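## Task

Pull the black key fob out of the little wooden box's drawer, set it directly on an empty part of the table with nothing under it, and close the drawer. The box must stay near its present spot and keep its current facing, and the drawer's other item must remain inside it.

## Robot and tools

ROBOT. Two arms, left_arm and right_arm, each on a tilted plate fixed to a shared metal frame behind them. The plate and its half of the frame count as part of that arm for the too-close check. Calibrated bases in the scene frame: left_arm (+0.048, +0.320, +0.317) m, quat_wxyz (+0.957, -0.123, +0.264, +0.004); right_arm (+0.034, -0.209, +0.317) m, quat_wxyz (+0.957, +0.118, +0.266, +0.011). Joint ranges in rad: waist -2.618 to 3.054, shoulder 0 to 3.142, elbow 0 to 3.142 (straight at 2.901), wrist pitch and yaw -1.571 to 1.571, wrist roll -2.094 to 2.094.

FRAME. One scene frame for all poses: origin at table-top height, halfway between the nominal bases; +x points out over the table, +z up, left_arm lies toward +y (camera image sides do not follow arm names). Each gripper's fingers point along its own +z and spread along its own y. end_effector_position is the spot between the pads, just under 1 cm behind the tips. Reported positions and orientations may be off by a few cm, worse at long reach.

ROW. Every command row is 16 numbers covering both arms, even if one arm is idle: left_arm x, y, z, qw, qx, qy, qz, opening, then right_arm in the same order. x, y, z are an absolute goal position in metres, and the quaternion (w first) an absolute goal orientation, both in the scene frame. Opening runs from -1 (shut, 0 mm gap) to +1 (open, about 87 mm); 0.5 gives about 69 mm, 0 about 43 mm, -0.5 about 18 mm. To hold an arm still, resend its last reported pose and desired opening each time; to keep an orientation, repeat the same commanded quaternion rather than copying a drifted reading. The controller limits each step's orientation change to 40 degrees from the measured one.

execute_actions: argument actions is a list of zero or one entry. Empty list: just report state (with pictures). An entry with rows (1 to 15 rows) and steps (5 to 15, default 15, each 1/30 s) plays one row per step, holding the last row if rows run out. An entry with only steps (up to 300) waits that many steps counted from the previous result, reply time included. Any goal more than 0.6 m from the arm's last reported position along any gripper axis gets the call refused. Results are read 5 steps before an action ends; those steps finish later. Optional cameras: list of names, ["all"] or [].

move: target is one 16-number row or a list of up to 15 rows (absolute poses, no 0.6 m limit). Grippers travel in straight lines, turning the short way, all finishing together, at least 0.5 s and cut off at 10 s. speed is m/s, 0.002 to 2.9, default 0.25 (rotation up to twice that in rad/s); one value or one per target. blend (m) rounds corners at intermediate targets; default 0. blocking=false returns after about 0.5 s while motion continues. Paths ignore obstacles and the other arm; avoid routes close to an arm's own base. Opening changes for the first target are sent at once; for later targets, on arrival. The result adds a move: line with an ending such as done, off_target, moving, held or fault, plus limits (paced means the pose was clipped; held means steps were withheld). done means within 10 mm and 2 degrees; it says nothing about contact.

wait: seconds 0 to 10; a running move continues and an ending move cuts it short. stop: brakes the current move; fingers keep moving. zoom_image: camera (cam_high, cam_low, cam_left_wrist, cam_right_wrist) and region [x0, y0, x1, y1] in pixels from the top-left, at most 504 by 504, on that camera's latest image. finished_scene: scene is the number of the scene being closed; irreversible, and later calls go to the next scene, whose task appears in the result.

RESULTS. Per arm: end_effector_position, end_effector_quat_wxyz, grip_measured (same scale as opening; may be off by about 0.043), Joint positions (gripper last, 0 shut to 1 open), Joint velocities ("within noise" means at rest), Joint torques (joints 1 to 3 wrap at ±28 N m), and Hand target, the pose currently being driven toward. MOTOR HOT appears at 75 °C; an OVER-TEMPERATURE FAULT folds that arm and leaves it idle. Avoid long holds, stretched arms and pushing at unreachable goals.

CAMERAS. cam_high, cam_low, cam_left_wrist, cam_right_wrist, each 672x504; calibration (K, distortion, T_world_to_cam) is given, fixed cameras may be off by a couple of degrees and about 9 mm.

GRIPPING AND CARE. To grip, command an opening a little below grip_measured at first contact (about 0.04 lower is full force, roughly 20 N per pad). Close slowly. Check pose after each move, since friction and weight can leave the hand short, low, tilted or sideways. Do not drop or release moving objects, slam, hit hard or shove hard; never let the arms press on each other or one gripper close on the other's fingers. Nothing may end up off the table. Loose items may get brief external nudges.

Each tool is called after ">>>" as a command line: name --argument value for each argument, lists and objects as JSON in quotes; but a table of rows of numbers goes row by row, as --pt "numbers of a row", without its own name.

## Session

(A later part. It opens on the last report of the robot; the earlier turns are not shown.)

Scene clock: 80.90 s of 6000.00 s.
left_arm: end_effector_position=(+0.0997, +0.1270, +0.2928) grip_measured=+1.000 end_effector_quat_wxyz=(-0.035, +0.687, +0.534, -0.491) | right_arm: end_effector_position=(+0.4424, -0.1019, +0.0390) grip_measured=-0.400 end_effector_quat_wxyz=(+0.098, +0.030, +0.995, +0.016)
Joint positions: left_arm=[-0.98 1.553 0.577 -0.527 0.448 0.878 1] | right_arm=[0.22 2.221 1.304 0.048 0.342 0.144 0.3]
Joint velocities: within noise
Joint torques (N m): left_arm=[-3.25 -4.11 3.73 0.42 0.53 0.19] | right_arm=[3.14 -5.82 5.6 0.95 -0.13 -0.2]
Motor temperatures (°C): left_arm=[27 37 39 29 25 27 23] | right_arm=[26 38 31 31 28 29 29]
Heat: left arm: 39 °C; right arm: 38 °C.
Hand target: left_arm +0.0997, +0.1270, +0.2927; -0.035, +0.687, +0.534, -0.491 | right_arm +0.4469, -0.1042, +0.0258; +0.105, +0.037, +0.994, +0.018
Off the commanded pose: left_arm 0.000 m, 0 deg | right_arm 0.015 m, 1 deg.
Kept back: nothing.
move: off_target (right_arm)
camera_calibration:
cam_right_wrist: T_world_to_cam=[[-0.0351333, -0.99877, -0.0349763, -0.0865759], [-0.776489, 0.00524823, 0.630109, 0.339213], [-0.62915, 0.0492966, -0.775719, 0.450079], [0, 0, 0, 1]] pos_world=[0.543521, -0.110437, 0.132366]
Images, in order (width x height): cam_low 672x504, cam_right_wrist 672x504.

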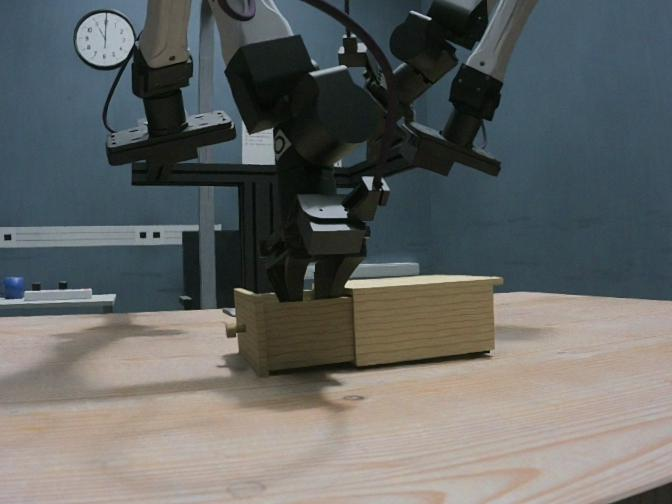

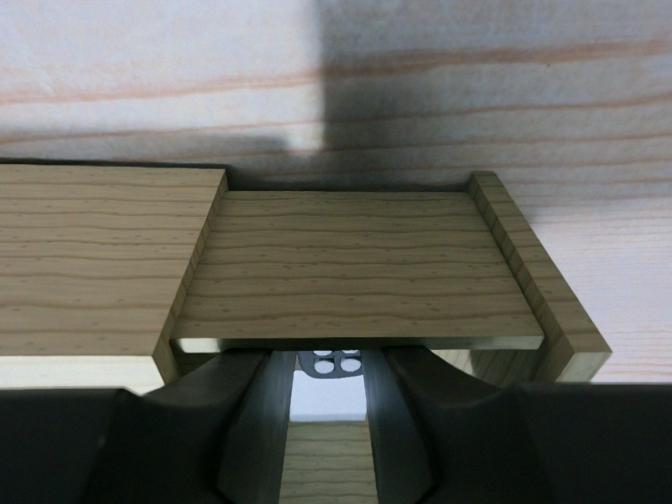

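>>> move --target '[0.0997, 0.1270, 0.2928, -0.035, 0.687, 0.534, -0.491, 1, 0.4530, -0.1030, 0.060, 0.1571, 0.0379, 0.9867, 0.0161, -0.40]' --speed 0.1 --cameras '["cam_right_wrist", "cam_low"]'

Scene clock: 84.77 s of 6000.00 s.
left_arm: end_effector_position=(+0.0997, +0.1270, +0.2928) grip_measured=+1.000 end_effector_quat_wxyz=(-0.035, +0.687, +0.534, -0.491) | right_arm: end_effector_position=(+0.4312, -0.1048, +0.0419) grip_measured=-0.400 end_effector_quat_wxyz=(+0.123, +0.035, +0.992, +0.014)
Joint positions: left_arm=[-0.98 1.553 0.577 -0.527 0.448 0.878 1] | right_arm=[0.224 2.183 1.182 0.183 0.356 0.139 0.3]
Joint velocities: within noise
Joint torques (N m): left_arm=[-3.21 -4.08 3.78 0.42 0.54 0.18] | right_arm=[6.08 -12.26 2.65 0.87 0.12 -0.21]
Motor temperatures (°C): left_arm=[27 37 39 29 25 27 23] | right_arm=[26 38 31 31 28 29 29]
Heat: left arm: 39 °C; right arm: 38 °C.
Hand target: left_arm +0.0997, +0.1270, +0.2927; -0.035, +0.687, +0.534, -0.491 | right_arm +0.4525, -0.1030, +0.0597; +0.157, +0.038, +0.987, +0.016
Off the commanded pose: left_arm 0.000 m, 0 deg | right_arm 0.028 m, 4 deg.
Kept back: nothing.
move: off_target (right_arm)
camera_calibration:
cam_right_wrist: T_world_to_cam=[[-0.0447034, -0.998479, -0.0322735, -0.0858264], [-0.806955, 0.0170464, 0.590367, 0.344767], [-0.588919, 0.0524347, -0.806489, 0.42974], [0, 0, 0, 1]] pos_world=[0.527457, -0.114106, 0.140272]
Images, in order (width x height): cam_low 672x504, cam_right_wrist 672x504.

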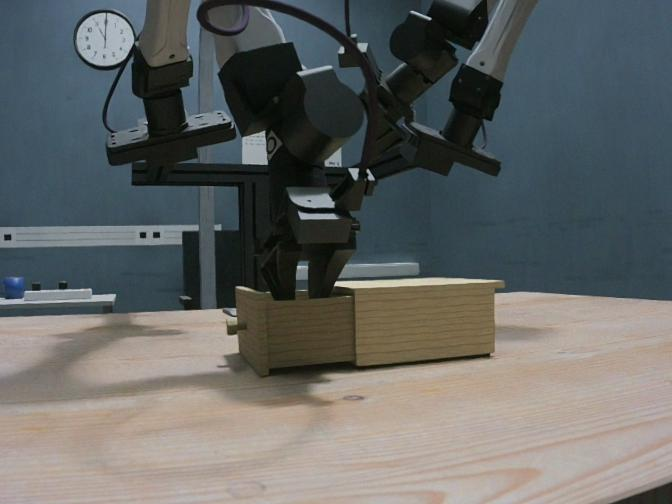

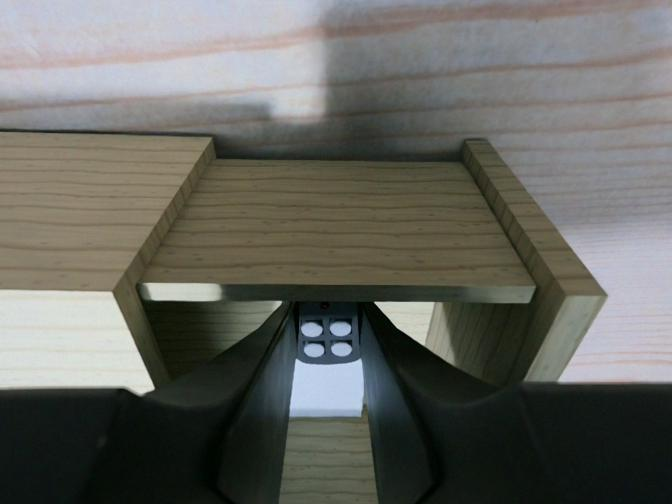

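>>> move --target '[0.0997, 0.1270, 0.2928, -0.035, 0.687, 0.534, -0.491, 1, 0.4530, -0.1030, 0.080, 0.1571, 0.0379, 0.9867, 0.0161, -0.40]' --speed 0.12 --cameras '["cam_right_wrist"]'

Scene clock: 85.83 s of 6000.00 s.
left_arm: end_effector_position=(+0.0997, +0.1270, +0.2928) grip_measured=+1.000 end_effector_quat_wxyz=(-0.035, +0.687, +0.534, -0.491) | right_arm: end_effector_position=(+0.4426, -0.1038, +0.0638) grip_measured=-0.400 end_effector_quat_wxyz=(+0.141, +0.034, +0.989, +0.016)
Joint positions: left_arm=[-0.98 1.553 0.577 -0.527 0.448 0.878 1] | right_arm=[0.242 2.115 1.162 0.169 0.368 0.138 0.3]
Joint velocities: within noise
Joint torques (N m): left_arm=[-3.19 -4.1 3.77 0.43 0.54 0.17] | right_arm=[5.79 -12.14 2.59 0.64 0.14 -0.1]
Motor temperatures (°C): left_arm=[27 37 39 29 25 27 23] | right_arm=[26 39 31 31 28 29 29]
Heat: left arm: 39 °C; right arm: 39 °C.
Hand target: left_arm +0.0997, +0.1270, +0.2927; -0.035, +0.687, +0.534, -0.491 | right_arm +0.4529, -0.1029, +0.0794; +0.157, +0.038, +0.987, +0.016
Off the commanded pose: left_arm 0.000 m, 0 deg | right_arm 0.019 m, 2 deg.
Kept back: nothing.
move: off_target (right_arm)
camera_calibration:
cam_right_wrist: T_world_to_cam=[[-0.0428234, -0.998421, -0.0363684, -0.0840817], [-0.827428, 0.0150409, 0.56137, 0.351645], [-0.559937, 0.054132, -0.826765, 0.4427], [0, 0, 0, 1]] pos_world=[0.535245, -0.113202, 0.165548]
Images, in order (width x height): cam_right_wrist 672x504.

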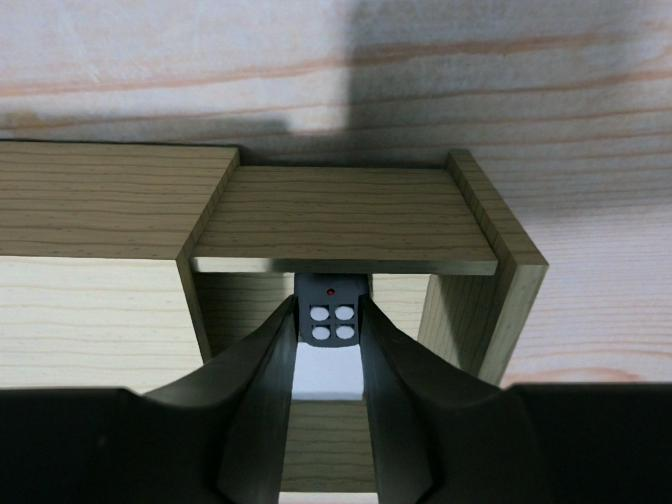

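>>> move --target '[0.0997, 0.1270, 0.2928, -0.035, 0.687, 0.534, -0.491, 1, 0.4555, -0.1035, 0.045, 0.1571, 0.0379, 0.9867, 0.0161, -0.40]' --speed 0.08 --cameras '["cam_right_wrist"]'

Scene clock: 87.33 s of 6000.00 s.
left_arm: end_effector_position=(+0.0997, +0.1270, +0.2928) grip_measured=+1.000 end_effector_quat_wxyz=(-0.035, +0.687, +0.534, -0.491) | right_arm: end_effector_position=(+0.4468, -0.1019, +0.0496) grip_measured=-0.400 end_effector_quat_wxyz=(+0.146, +0.034, +0.989, +0.014)
Joint positions: left_arm=[-0.98 1.553 0.577 -0.527 0.448 0.878 1] | right_arm=[0.235 2.169 1.192 0.206 0.366 0.127 0.3]
Joint velocities: within noise
Joint torques (N m): left_arm=[-3.23 -4.11 3.74 0.43 0.54 0.19] | right_arm=[3.64 -7.43 5.14 0.89 -0.09 -0.22]
Motor temperatures (°C): left_arm=[27 37 39 29 25 27 23] | right_arm=[26 39 31 31 28 29 29]
Heat: left arm: 39 °C; right arm: 39 °C.
Hand target: left_arm +0.0997, +0.1270, +0.2927; -0.035, +0.687, +0.534, -0.491 | right_arm +0.4553, -0.1037, +0.0453; +0.157, +0.038, +0.987, +0.016
Off the commanded pose: left_arm 0.000 m, 0 deg | right_arm 0.010 m, 1 deg.
Kept back: nothing.
move: done
camera_calibration:
cam_right_wrist: T_world_to_cam=[[-0.0425019, -0.99852, -0.0339204, -0.0829022], [-0.833792, 0.0167443, 0.551825, 0.366486], [-0.550441, 0.0517362, -0.83327, 0.428974], [0, 0, 0, 1]] pos_world=[0.538174, -0.11111, 0.152403]
Images, in order (width x height): cam_right_wrist 672x504.

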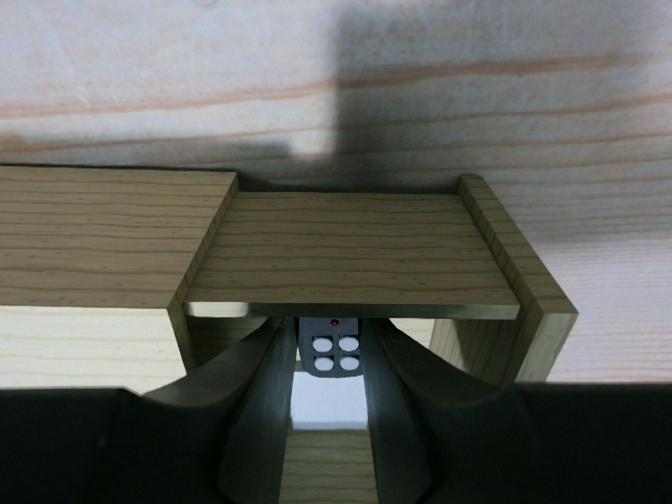

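>>> move --target '[0.0997, 0.1270, 0.2928, -0.035, 0.687, 0.534, -0.491, 1, 0.4552, -0.1036, 0.0255, 0.1571, 0.0379, 0.9867, 0.0161, -0.40]' --speed 0.05 --cameras '["cam_right_wrist", "cam_low"]'

Scene clock: 88.27 s of 6000.00 s.
left_arm: end_effector_position=(+0.0997, +0.1270, +0.2928) grip_measured=+1.000 end_effector_quat_wxyz=(-0.035, +0.687, +0.534, -0.491) | right_arm: end_effector_position=(+0.4460, -0.1026, +0.0356) grip_measured=-0.400 end_effector_quat_wxyz=(+0.144, +0.029, +0.989, +0.012)
Joint positions: left_arm=[-0.98 1.553 0.577 -0.527 0.448 0.878 1] | right_arm=[0.224 2.216 1.217 0.227 0.36 0.11 0.3]
Joint velocities: within noise
Joint torques (N m): left_arm=[-3.18 -4.05 3.75 0.43 0.54 0.18] | right_arm=[3.25 -6.16 5.56 1.11 -0.14 -0.12]
Motor temperatures (°C): left_arm=[27 37 39 29 25 27 23] | right_arm=[26 39 31 31 28 29 29]
Heat: left arm: 39 °C; right arm: 39 °C.
Hand target: left_arm +0.0997, +0.1270, +0.2927; -0.035, +0.687, +0.534, -0.491 | right_arm +0.4547, -0.1039, +0.0262; +0.157, +0.038, +0.987, +0.016
Off the commanded pose: left_arm 0.000 m, 0 deg | right_arm 0.014 m, 2 deg.
Kept back: nothing.
move: off_target (right_arm)
camera_calibration:
cam_right_wrist: T_world_to_cam=[[-0.0330594, -0.999052, -0.0283297, -0.0884591], [-0.831601, 0.0117733, 0.555249, 0.372026], [-0.554389, 0.0419152, -0.831201, 0.417566], [0, 0, 0, 1]] pos_world=[0.537947, -0.110258, 0.138009]
Images, in order (width x height): cam_low 672x504, cam_right_wrist 672x504.

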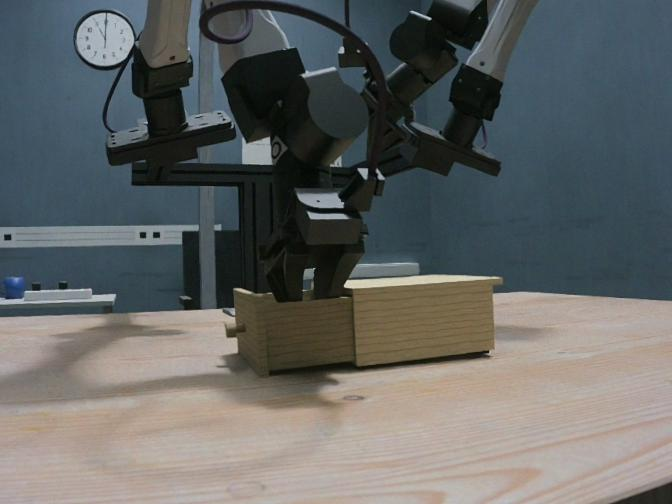

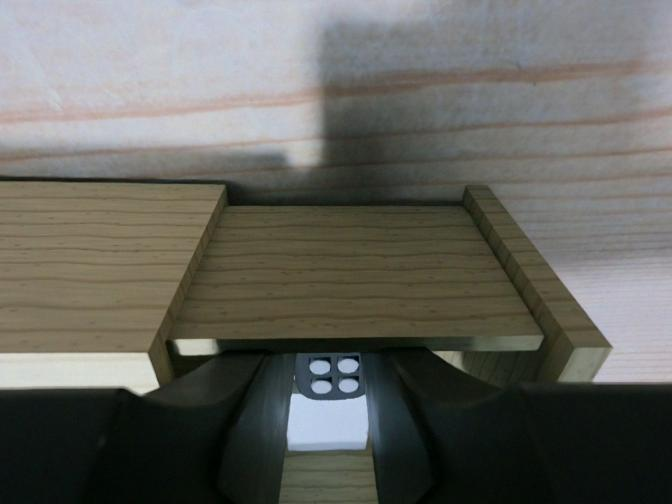

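>>> execute_actions --actions '[]' --cameras '["cam_high", "cam_low", "cam_right_wrist"]'

>>> zoom_image --camera "cam_high" --region '[290, 280, 380, 350]'

>>> zoom_image --camera "cam_low" --region '[230, 250, 390, 370]'

>>> zoom_image --camera "cam_right_wrist" --region '[200, 320, 460, 480]'

Scene clock: 90.33 s of 6000.00 s.
left_arm: end_effector_position=(+0.0997, +0.1270, +0.2928) grip_measured=+1.000 end_effector_quat_wxyz=(-0.035, +0.687, +0.534, -0.491) | right_arm: end_effector_position=(+0.4460, -0.1026, +0.0356) grip_measured=-0.400 end_effector_quat_wxyz=(+0.144, +0.029, +0.989, +0.012)
Joint positions: left_arm=[-0.98 1.553 0.577 -0.527 0.448 0.878 1] | right_arm=[0.224 2.216 1.217 0.227 0.36 0.11 0.3]
Joint velocities: within noise
Joint torques (N m): left_arm=[-3.14 -4.04 3.77 0.43 0.53 0.18] | right_arm=[3.21 -6.26 5.56 1.1 -0.14 -0.17]
Motor temperatures (°C): left_arm=[27 37 39 29 25 27 23] | right_arm=[26 39 31 31 28 29 28]
Heat: left arm: 39 °C; right arm: 39 °C.
Hand target: left_arm +0.0997, +0.1270, +0.2927; -0.035, +0.687, +0.534, -0.491 | right_arm +0.4547, -0.1039, +0.0262; +0.157, +0.038, +0.987, +0.016
Off the commanded pose: left_arm 0.000 m, 0 deg | right_arm 0.014 m, 2 deg.
Steps of this call (1-62: nothing new was sent). Readings (end_effector_position of left_arm | right_arm):
1: (+0.0997, +0.1270, +0.2928) | (+0.4460, -0.1026, +0.0356)
2: (+0.0997, +0.1270, +0.2928) | (+0.4460, -0.1026, +0.0356)
4: (+0.0997, +0.1270, +0.2928) | (+0.4460, -0.1026, +0.0356)
8: (+0.0997, +0.1270, +0.2928) | (+0.4460, -0.1026, +0.0356)
62: the state above
camera_calibration:
cam_right_wrist: T_world_to_cam=[[-0.0327236, -0.999067, -0.028193, -0.0886586], [-0.83161, 0.0115702, 0.55524, 0.372093], [-0.554396, 0.041615, -0.831212, 0.417593], [0, 0, 0, 1]] pos_world=[0.538047, -0.110259, 0.138008]
Images, in order (width x height): cam_high 672x504, cam_low 672x504, cam_right_wrist 672x504.

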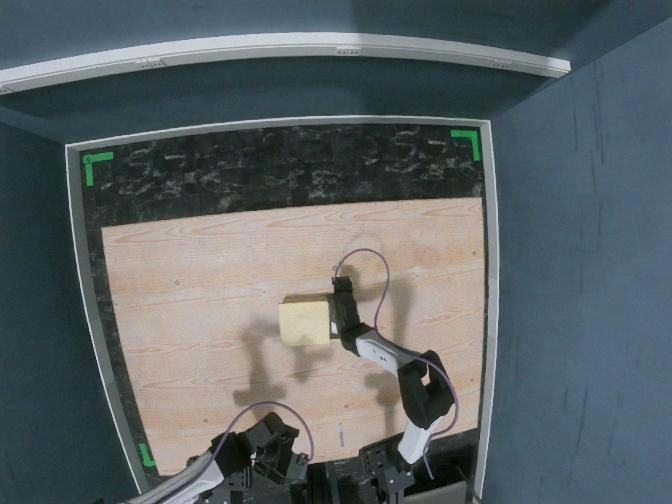

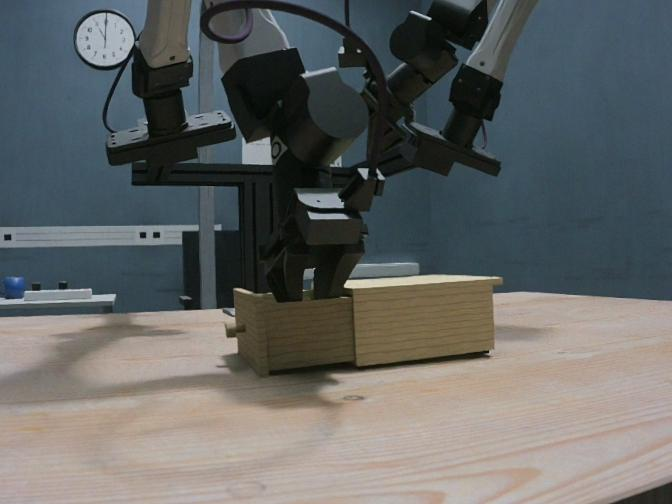

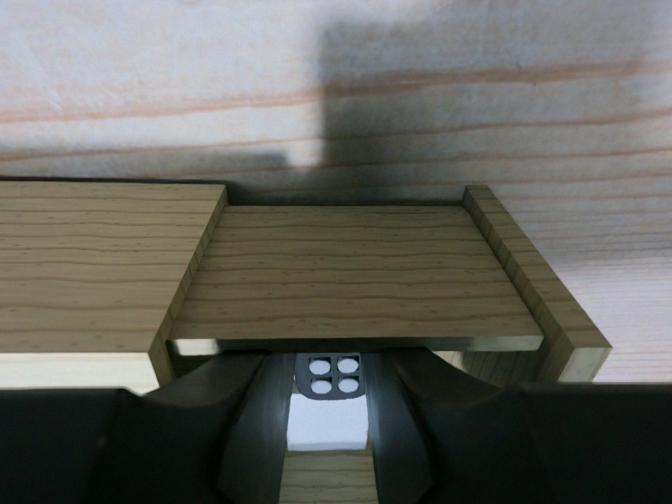

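Scaled by 5.600 from the camera's 672x504 image, which has a finer 960x720 frame.

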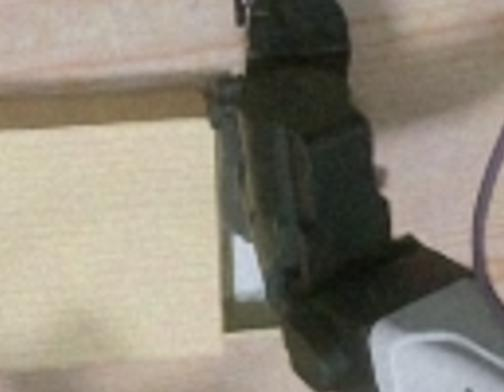

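Scaled by 3.150 from the camera's 672x504 image, which has a finer 960x720 frame.

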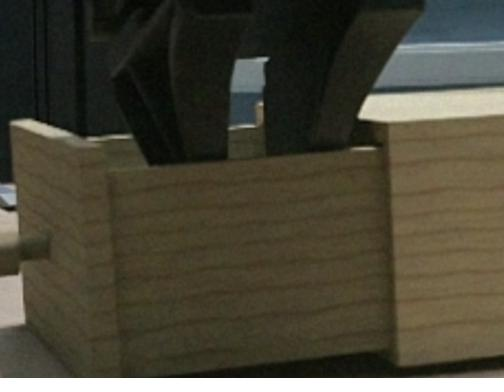

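Scaled by 1.938 from the camera's 672x504 image, which has a finer 960x720 frame.

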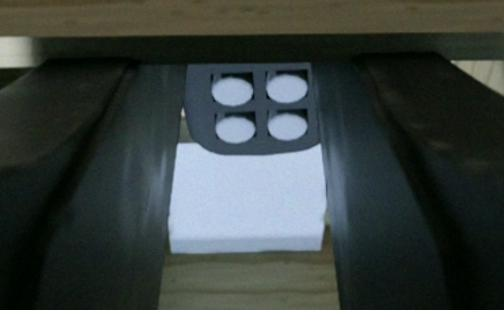

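>>> move --pt "0.0997 0.1270 0.2928 -0.035 0.687 0.534 -0.491 1 0.4600 -0.1036 0.037 0.1571 0.0379 0.9867 0.0161 -0.40" --pt "0.0997 0.1270 0.2928 -0.035 0.687 0.534 -0.491 1 0.4600 -0.1036 0.027 0.1571 0.0379 0.9867 0.0161 -0.40" --speed 0.04 --cameras '["cam_right_wrist", "cam_low"]'

Scene clock: 93.70 s of 6000.00 s.
left_arm: end_effector_position=(+0.0997, +0.1270, +0.2928) grip_measured=+1.000 end_effector_quat_wxyz=(-0.035, +0.687, +0.534, -0.491) | right_arm: end_effector_position=(+0.4466, -0.1014, +0.0335) grip_measured=-0.400 end_effector_quat_wxyz=(+0.141, +0.025, +0.990, +0.014)
Joint positions: left_arm=[-0.98 1.553 0.577 -0.527 0.448 0.878 1] | right_arm=[0.223 2.226 1.233 0.213 0.355 0.105 0.3]
Joint velocities: within noise
Joint torques (N m): left_arm=[-3.22 -4.1 3.79 0.43 0.53 0.17] | right_arm=[3.4 -7.12 5.93 1.02 -0.09 -0.13]
Motor temperatures (°C): left_arm=[27 37 39 29 25 27 23] | right_arm=[26 39 31 31 28 29 28]
Heat: left arm: 39 °C; right arm: 39 °C.
Hand target: left_arm +0.0997, +0.1270, +0.2927; -0.035, +0.687, +0.534, -0.491 | right_arm +0.4595, -0.1039, +0.0278; +0.157, +0.038, +0.987, +0.016
Off the commanded pose: left_arm 0.000 m, 0 deg | right_arm 0.015 m, 2 deg.
Kept back: nothing.
move: off_target (right_arm)
camera_calibration:
cam_right_wrist: T_world_to_cam=[[-0.0247097, -0.999237, -0.0302305, -0.0910853], [-0.827504, 0.00347713, 0.561449, 0.370733], [-0.560916, 0.0388891, -0.826959, 0.418569], [0, 0, 0, 1]] pos_world=[0.539314, -0.108583, 0.135239]
Images, in order (width x height): cam_low 672x504, cam_right_wrist 672x504.

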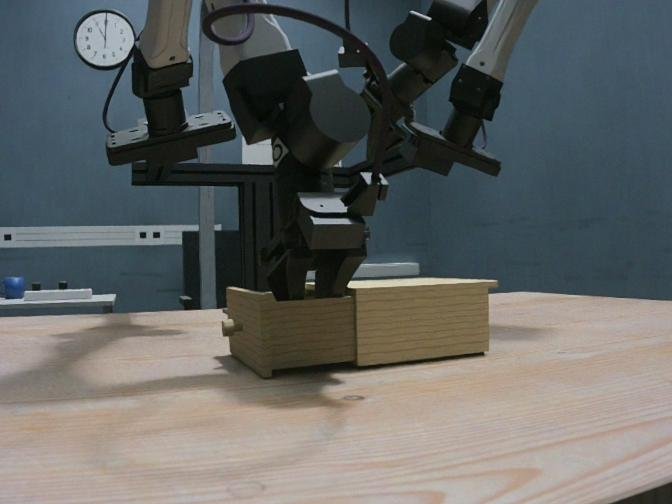

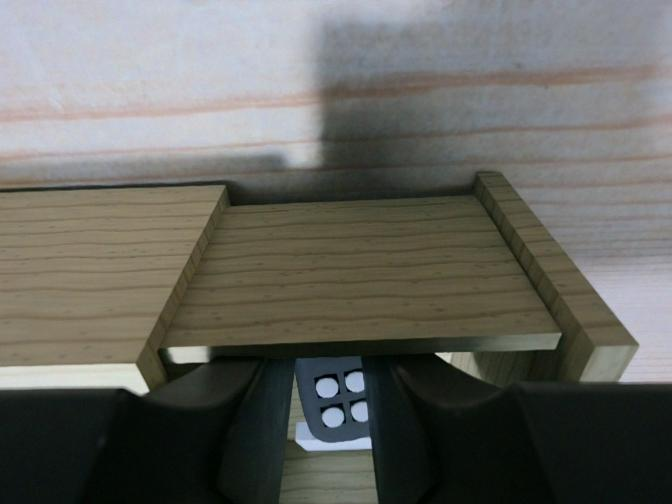

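>>> move --target '[0.0997, 0.1270, 0.2928, -0.035, 0.687, 0.534, -0.491, 1, 0.4480, -0.1010, 0.110, 0.2170, 0.0388, 0.9753, 0.0137, -0.40]' --speed 0.12 --cameras '["all"]'

>>> zoom_image --camera "cam_low" --region '[190, 230, 520, 390]'

>>> zoom_image --camera "cam_high" --region '[260, 270, 400, 375]'

Scene clock: 95.20 s of 6000.00 s.
left_arm: end_effector_position=(+0.0997, +0.1270, +0.2928) grip_measured=+1.000 end_effector_quat_wxyz=(-0.035, +0.687, +0.534, -0.491) | right_arm: end_effector_position=(+0.4329, -0.1019, +0.0944) grip_measured=-0.400 end_effector_quat_wxyz=(+0.190, +0.025, +0.981, +0.012)
Joint positions: left_arm=[-0.98 1.553 0.577 -0.527 0.448 0.878 1] | right_arm=[0.292 1.993 0.98 0.321 0.419 0.114 0.3]
Joint velocities: within noise
Joint torques (N m): left_arm=[-3.21 -4.08 3.75 0.42 0.53 0.18] | right_arm=[5.5 -11.12 2.81 1.01 0.11 -0.01]
Motor temperatures (°C): left_arm=[27 37 39 29 25 27 23] | right_arm=[26 39 31 31 28 29 28]
Heat: left arm: 39 °C; right arm: 39 °C.
Hand target: left_arm +0.0997, +0.1270, +0.2927; -0.035, +0.687, +0.534, -0.491 | right_arm +0.4478, -0.1011, +0.1096; +0.217, +0.039, +0.975, +0.014
Off the commanded pose: left_arm 0.000 m, 0 deg | right_arm 0.022 m, 4 deg.
Kept back: nothing.
move: off_target (right_arm)
camera_calibration:
cam_right_wrist: T_world_to_cam=[[-0.0250597, -0.999338, -0.0263564, -0.0902093], [-0.879264, 0.00948839, 0.476241, 0.356358], [-0.475676, 0.0351086, -0.87892, 0.428906], [0, 0, 0, 1]] pos_world=[0.515093, -0.108589, 0.204884]

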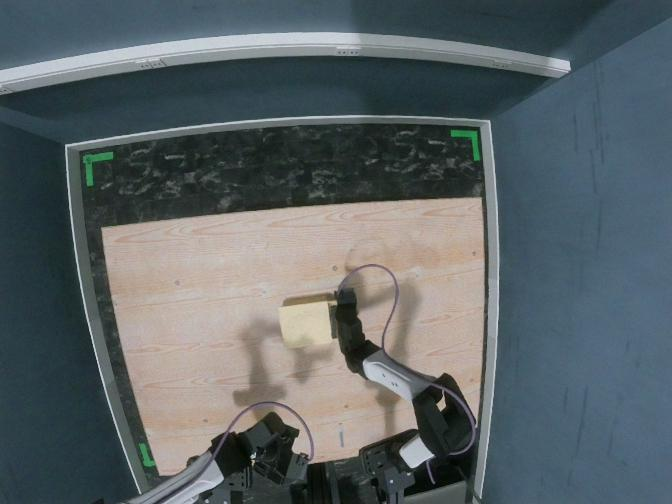

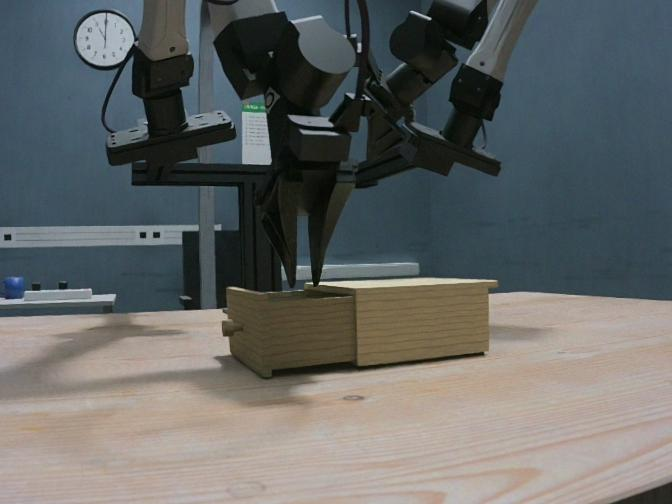

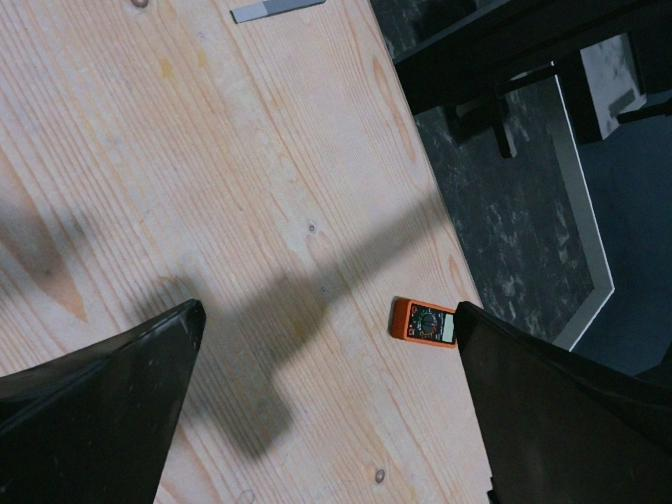

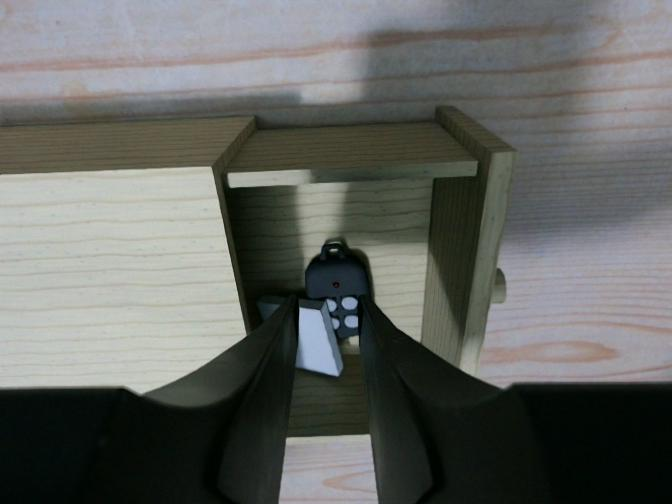

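Scaled by 1.527 from the camera's 672x504 image, which has a finer 960x720 frame.

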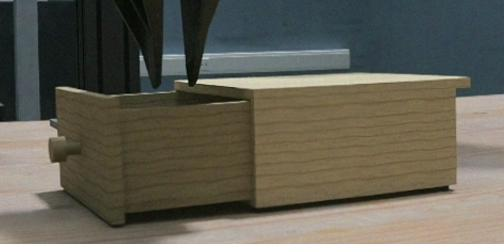

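Scaled by 3.600 from the camera's 672x504 image, which has a finer 960x720 frame.

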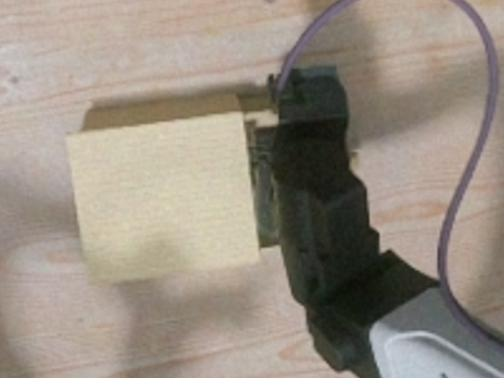

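>>> zoom_image --camera "cam_right_wrist" --region '[200, 160, 500, 400]'

Scaled by 1.680 from the camera's 672x504 image, which has a finer 960x720 frame.

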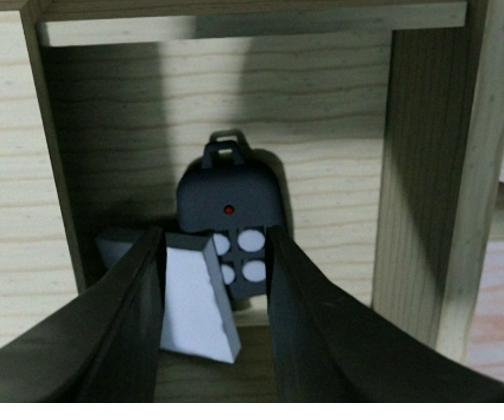

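>>> move --target '[0.0997, 0.1270, 0.2928, -0.035, 0.687, 0.534, -0.491, 1, 0.4365, -0.1020, 0.0520, 0.1894, -0.0472, 0.9803, 0.0314, -0.44]' --speed 0.12 --cameras '["cam_right_wrist"]'

>>> zoom_image --camera "cam_right_wrist" --region '[200, 180, 500, 400]'

Scene clock: 98.33 s of 6000.00 s.
left_arm: end_effector_position=(+0.0997, +0.1270, +0.2928) grip_measured=+1.000 end_effector_quat_wxyz=(-0.035, +0.687, +0.534, -0.491) | right_arm: end_effector_position=(+0.4283, -0.1011, +0.0562) grip_measured=-0.440 end_effector_quat_wxyz=(+0.179, -0.049, +0.982, +0.030)
Joint positions: left_arm=[-0.98 1.553 0.577 -0.527 0.448 0.878 1] | right_arm=[0.245 2.121 1.028 0.389 0.319 -0.049 0.28]
Joint velocities: within noise
Joint torques (N m): left_arm=[-3.21 -4.07 3.75 0.42 0.53 0.18] | right_arm=[3.51 -6.86 4.42 1.03 -0.14 -0.2]
Motor temperatures (°C): left_arm=[27 37 39 29 25 27 23] | right_arm=[26 39 31 31 28 29 28]
Heat: left arm: 39 °C; right arm: 39 °C.
Hand target: left_arm +0.0997, +0.1270, +0.2927; -0.035, +0.687, +0.534, -0.491 | right_arm +0.4363, -0.1022, +0.0523; +0.189, -0.047, +0.980, +0.031
Off the commanded pose: left_arm 0.000 m, 0 deg | right_arm 0.009 m, 1 deg.
Kept back: nothing.
move: done
camera_calibration:
cam_right_wrist: T_world_to_cam=[[0.127183, -0.991269, -0.034787, -0.154523], [-0.860953, -0.127742, 0.492384, 0.347863], [-0.492529, -0.0326728, -0.869682, 0.393038], [0, 0, 0, 1]] pos_world=[0.512729, -0.0958957, 0.16516]
Images, in order (width x height): cam_right_wrist 672x504.

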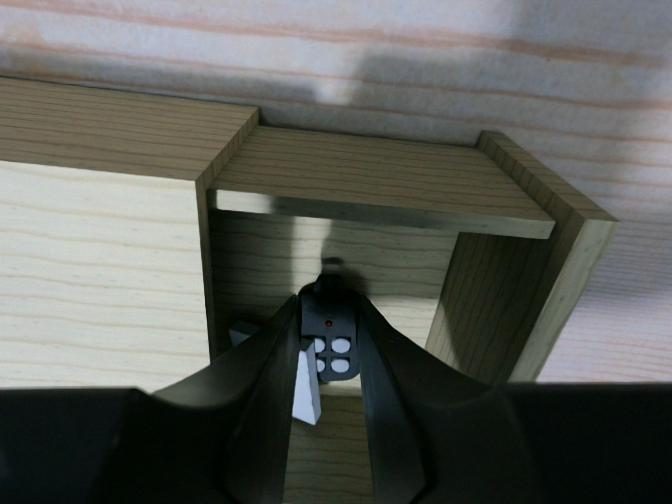

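Scaled by 1.680 from the camera's 672x504 image, which has a finer 960x720 frame.

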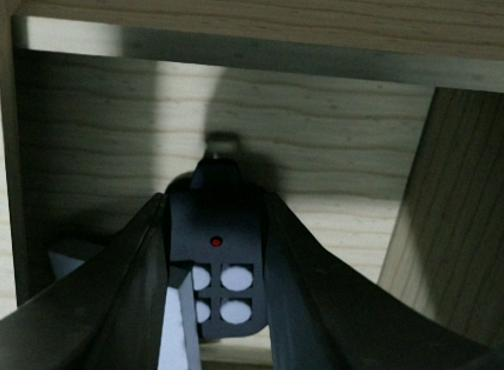

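>>> move --target '[0.0997, 0.1270, 0.2928, -0.035, 0.687, 0.534, -0.491, 1, 0.4352, -0.1020, 0.0393, 0.1894, -0.0472, 0.9803, 0.0314, -0.44]' --speed 0.08 --cameras '["cam_right_wrist"]'

>>> zoom_image --camera "cam_right_wrist" --region '[240, 220, 440, 400]'

Scene clock: 100.03 s of 6000.00 s.
left_arm: end_effector_position=(+0.0997, +0.1270, +0.2928) grip_measured=+1.000 end_effector_quat_wxyz=(-0.035, +0.687, +0.534, -0.491) | right_arm: end_effector_position=(+0.4294, -0.1003, +0.0444) grip_measured=-0.440 end_effector_quat_wxyz=(+0.181, -0.050, +0.982, +0.031)
Joint positions: left_arm=[-0.98 1.553 0.577 -0.527 0.448 0.878 1] | right_arm=[0.236 2.165 1.048 0.421 0.309 -0.058 0.28]
Joint velocities: within noise
Joint torques (N m): left_arm=[-3.19 -4.12 3.78 0.43 0.53 0.18] | right_arm=[3.32 -6.67 3.89 1.04 -0.11 -0.25]
Motor temperatures (°C): left_arm=[27 37 39 29 25 27 23] | right_arm=[26 39 31 31 28 29 28]
Heat: left arm: 39 °C; right arm: 39 °C.
Hand target: left_arm +0.0997, +0.1270, +0.2927; -0.035, +0.687, +0.534, -0.491 | right_arm +0.4351, -0.1021, +0.0396; +0.189, -0.047, +0.980, +0.031
Off the commanded pose: left_arm 0.000 m, 0 deg | right_arm 0.008 m, 1 deg.
Kept back: nothing.
move: done
camera_calibration:
cam_right_wrist: T_world_to_cam=[[0.128688, -0.991022, -0.0362717, -0.154811], [-0.863161, -0.129943, 0.487921, 0.355625], [-0.488254, -0.0314815, -0.872134, 0.381682], [0, 0, 0, 1]] pos_world=[0.513242, -0.0951945, 0.153745]
Images, in order (width x height): cam_right_wrist 672x504.

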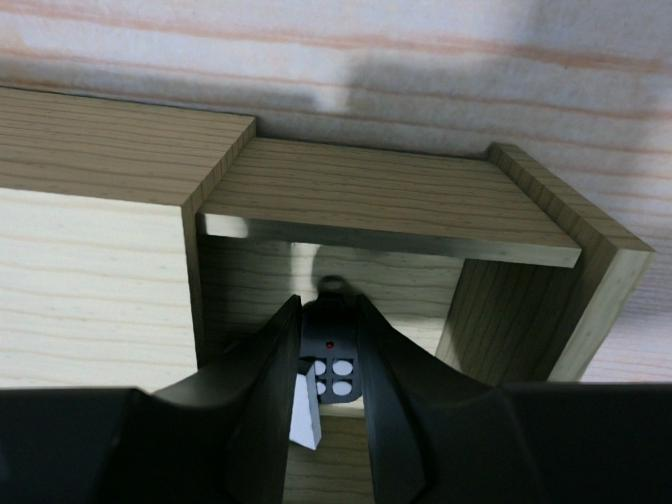

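Scaled by 2.520 from the camera's 672x504 image, which has a finer 960x720 frame.

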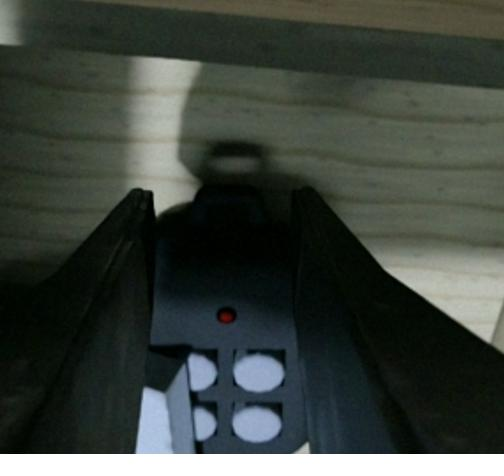

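>>> move --target '[0.0997, 0.1270, 0.2928, -0.035, 0.687, 0.534, -0.491, 1, 0.4338, -0.1028, 0.0265, 0.1894, -0.0472, 0.9803, 0.0314, -0.44]' --speed 0.05 --cameras '["cam_right_wrist", "cam_low"]'

>>> zoom_image --camera "cam_right_wrist" --region '[240, 220, 440, 400]'

Scene clock: 102.37 s of 6000.00 s.
left_arm: end_effector_position=(+0.0997, +0.1270, +0.2928) grip_measured=+1.000 end_effector_quat_wxyz=(-0.035, +0.687, +0.534, -0.491) | right_arm: end_effector_position=(+0.4284, -0.1009, +0.0318) grip_measured=-0.440 end_effector_quat_wxyz=(+0.182, -0.050, +0.982, +0.031)
Joint positions: left_arm=[-0.98 1.553 0.577 -0.527 0.448 0.878 1] | right_arm=[0.223 2.21 1.066 0.45 0.3 -0.066 0.28]
Joint velocities: within noise
Joint torques (N m): left_arm=[-3.21 -4.08 3.79 0.44 0.53 0.18] | right_arm=[3.4 -6.78 3.78 1.01 -0.14 -0.25]
Motor temperatures (°C): left_arm=[27 37 38 29 25 27 23] | right_arm=[26 39 31 31 28 29 28]
Heat: left arm: 38 °C; right arm: 39 °C.
Hand target: left_arm +0.0997, +0.1270, +0.2927; -0.035, +0.687, +0.534, -0.491 | right_arm +0.4338, -0.1029, +0.0268; +0.189, -0.047, +0.980, +0.031
Off the commanded pose: left_arm 0.000 m, 0 deg | right_arm 0.008 m, 1 deg.
Kept back: nothing.
move: done
camera_calibration:
cam_right_wrist: T_world_to_cam=[[0.128429, -0.991047, -0.0364946, -0.15567], [-0.863484, -0.129846, 0.487376, 0.361073], [-0.487752, -0.0310809, -0.872429, 0.370005], [0, 0, 0, 1]] pos_world=[0.512244, -0.0958926, 0.141143]
Images, in order (width x height): cam_low 672x504, cam_right_wrist 672x504.

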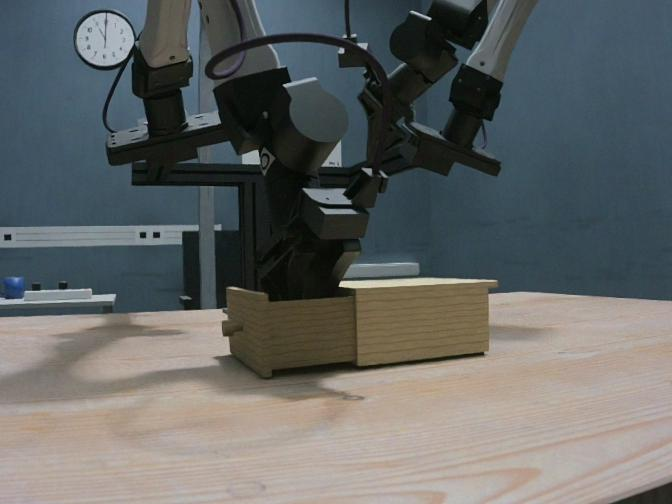

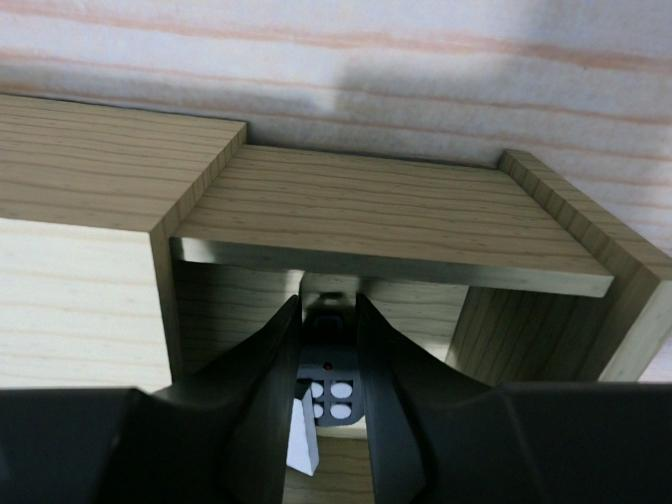

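Scaled by 2.520 from the camera's 672x504 image, which has a finer 960x720 frame.

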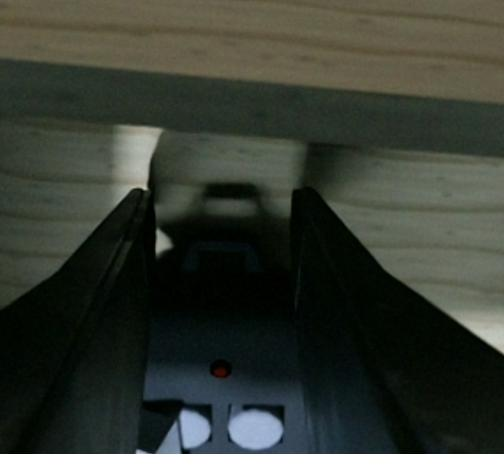

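>>> move --target '[0.0997, 0.1270, 0.2928, -0.035, 0.687, 0.534, -0.491, 1, 0.4308, -0.1030, 0.0245, 0.1894, -0.0472, 0.9803, 0.0314, -0.44]' --speed 0.05 --cameras '["cam_right_wrist", "cam_low"]'

>>> zoom_image --camera "cam_right_wrist" --region '[240, 220, 440, 400]'

Scene clock: 105.00 s of 6000.00 s.
left_arm: end_effector_position=(+0.0997, +0.1270, +0.2928) grip_measured=+1.000 end_effector_quat_wxyz=(-0.035, +0.687, +0.534, -0.491) | right_arm: end_effector_position=(+0.4320, -0.1005, +0.0325) grip_measured=-0.440 end_effector_quat_wxyz=(+0.188, -0.048, +0.980, +0.031)
Joint positions: left_arm=[-0.98 1.553 0.577 -0.527 0.448 0.878 1] | right_arm=[0.223 2.21 1.066 0.464 0.299 -0.067 0.28]
Joint velocities: within noise
Joint torques (N m): left_arm=[-3.21 -4.04 3.78 0.43 0.53 0.17] | right_arm=[3.26 -6.37 2.86 1.08 -0.13 -0.22]
Motor temperatures (°C): left_arm=[27 37 38 29 25 27 23] | right_arm=[26 39 31 31 28 29 28]
Heat: left arm: 38 °C; right arm: 39 °C.
Hand target: left_arm +0.0997, +0.1270, +0.2927; -0.035, +0.687, +0.534, -0.491 | right_arm +0.4308, -0.1031, +0.0248; +0.189, -0.047, +0.980, +0.031
Off the commanded pose: left_arm 0.000 m, 0 deg | right_arm 0.008 m, 0 deg.
Kept back: nothing.
move: done
camera_calibration:
cam_right_wrist: T_world_to_cam=[[0.124996, -0.991453, -0.0373851, -0.154184], [-0.870492, -0.12767, 0.475336, 0.367397], [-0.476046, -0.0268716, -0.87901, 0.368028], [0, 0, 0, 1]] pos_world=[0.514287, -0.096071, 0.143099]
Images, in order (width x height): cam_low 672x504, cam_right_wrist 672x504.

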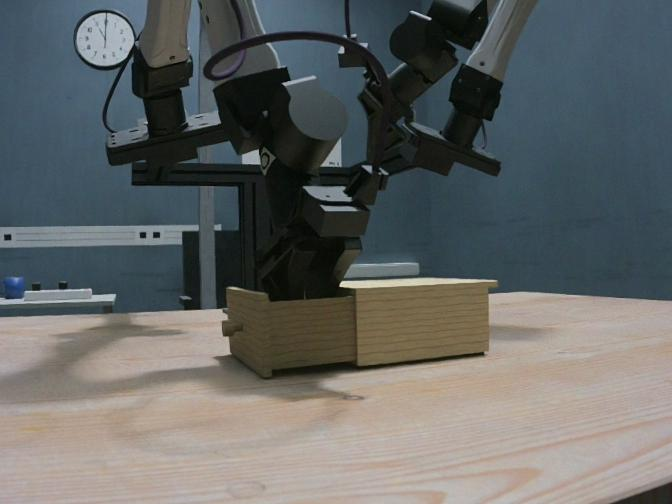

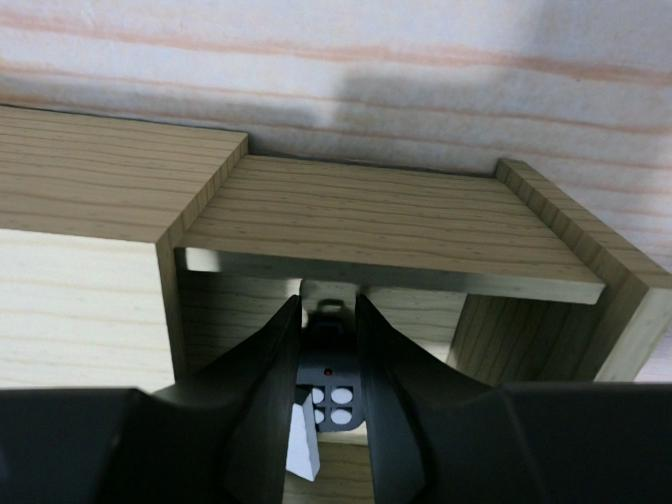

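Scaled by 2.520 from the camera's 672x504 image, which has a finer 960x720 frame.

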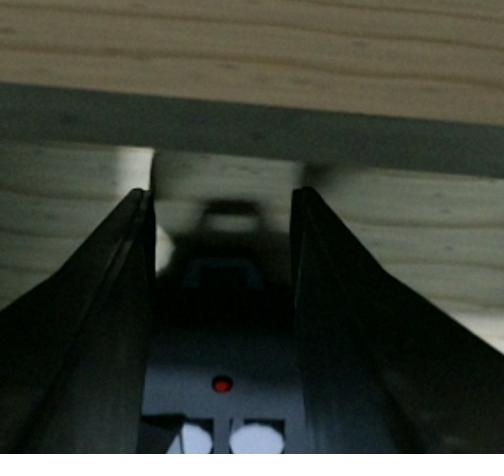

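>>> move --target '[0.0997, 0.1270, 0.2928, -0.035, 0.687, 0.534, -0.491, 1, 0.4240, -0.1030, 0.0250, 0.1894, -0.0472, 0.9803, 0.0314, -0.44]' --speed 0.05 --cameras '["cam_right_wrist", "cam_low"]'

>>> zoom_image --camera "cam_right_wrist" --region '[240, 220, 440, 400]'

Scene clock: 105.93 s of 6000.00 s.
left_arm: end_effector_position=(+0.0997, +0.1270, +0.2928) grip_measured=+1.000 end_effector_quat_wxyz=(-0.035, +0.687, +0.534, -0.491) | right_arm: end_effector_position=(+0.4278, -0.1009, +0.0319) grip_measured=-0.440 end_effector_quat_wxyz=(+0.190, -0.047, +0.980, +0.032)
Joint positions: left_arm=[-0.98 1.553 0.577 -0.527 0.448 0.878 1] | right_arm=[0.223 2.21 1.047 0.487 0.299 -0.067 0.28]
Joint velocities: within noise
Joint torques (N m): left_arm=[-3.19 -4.1 3.78 0.43 0.54 0.19] | right_arm=[3.54 -6.67 1.84 1.07 -0.12 -0.21]
Motor temperatures (°C): left_arm=[27 37 38 29 25 27 23] | right_arm=[26 39 31 31 28 29 28]
Heat: left arm: 38 °C; right arm: 39 °C.
Hand target: left_arm +0.0997, +0.1270, +0.2927; -0.035, +0.687, +0.534, -0.491 | right_arm +0.4240, -0.1030, +0.0253; +0.189, -0.047, +0.980, +0.031
Off the commanded pose: left_arm 0.000 m, 0 deg | right_arm 0.008 m, 0 deg.
Kept back: nothing.
move: done
camera_calibration:
cam_right_wrist: T_world_to_cam=[[0.124358, -0.991517, -0.0378089, -0.153766], [-0.871756, -0.127378, 0.473093, 0.364745], [-0.473896, -0.025873, -0.880201, 0.364647], [0, 0, 0, 1]] pos_world=[0.509895, -0.0965663, 0.142591]
Images, in order (width x height): cam_low 672x504, cam_right_wrist 672x504.

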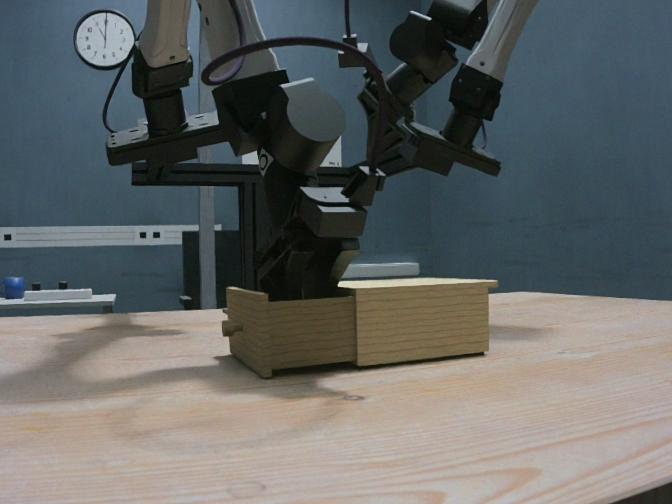

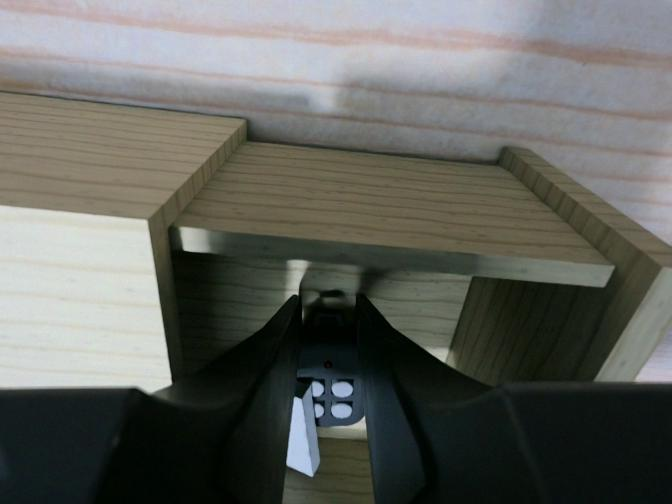

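Scaled by 2.520 from the camera's 672x504 image, which has a finer 960x720 frame.

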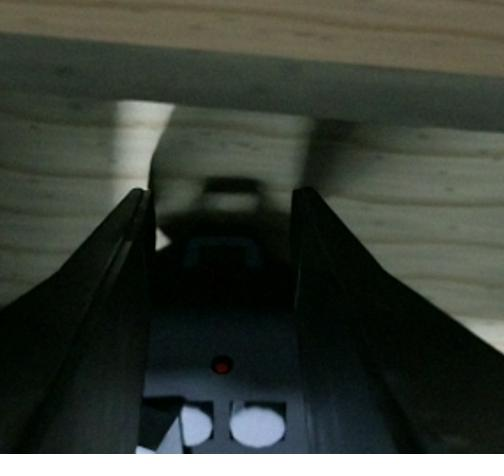

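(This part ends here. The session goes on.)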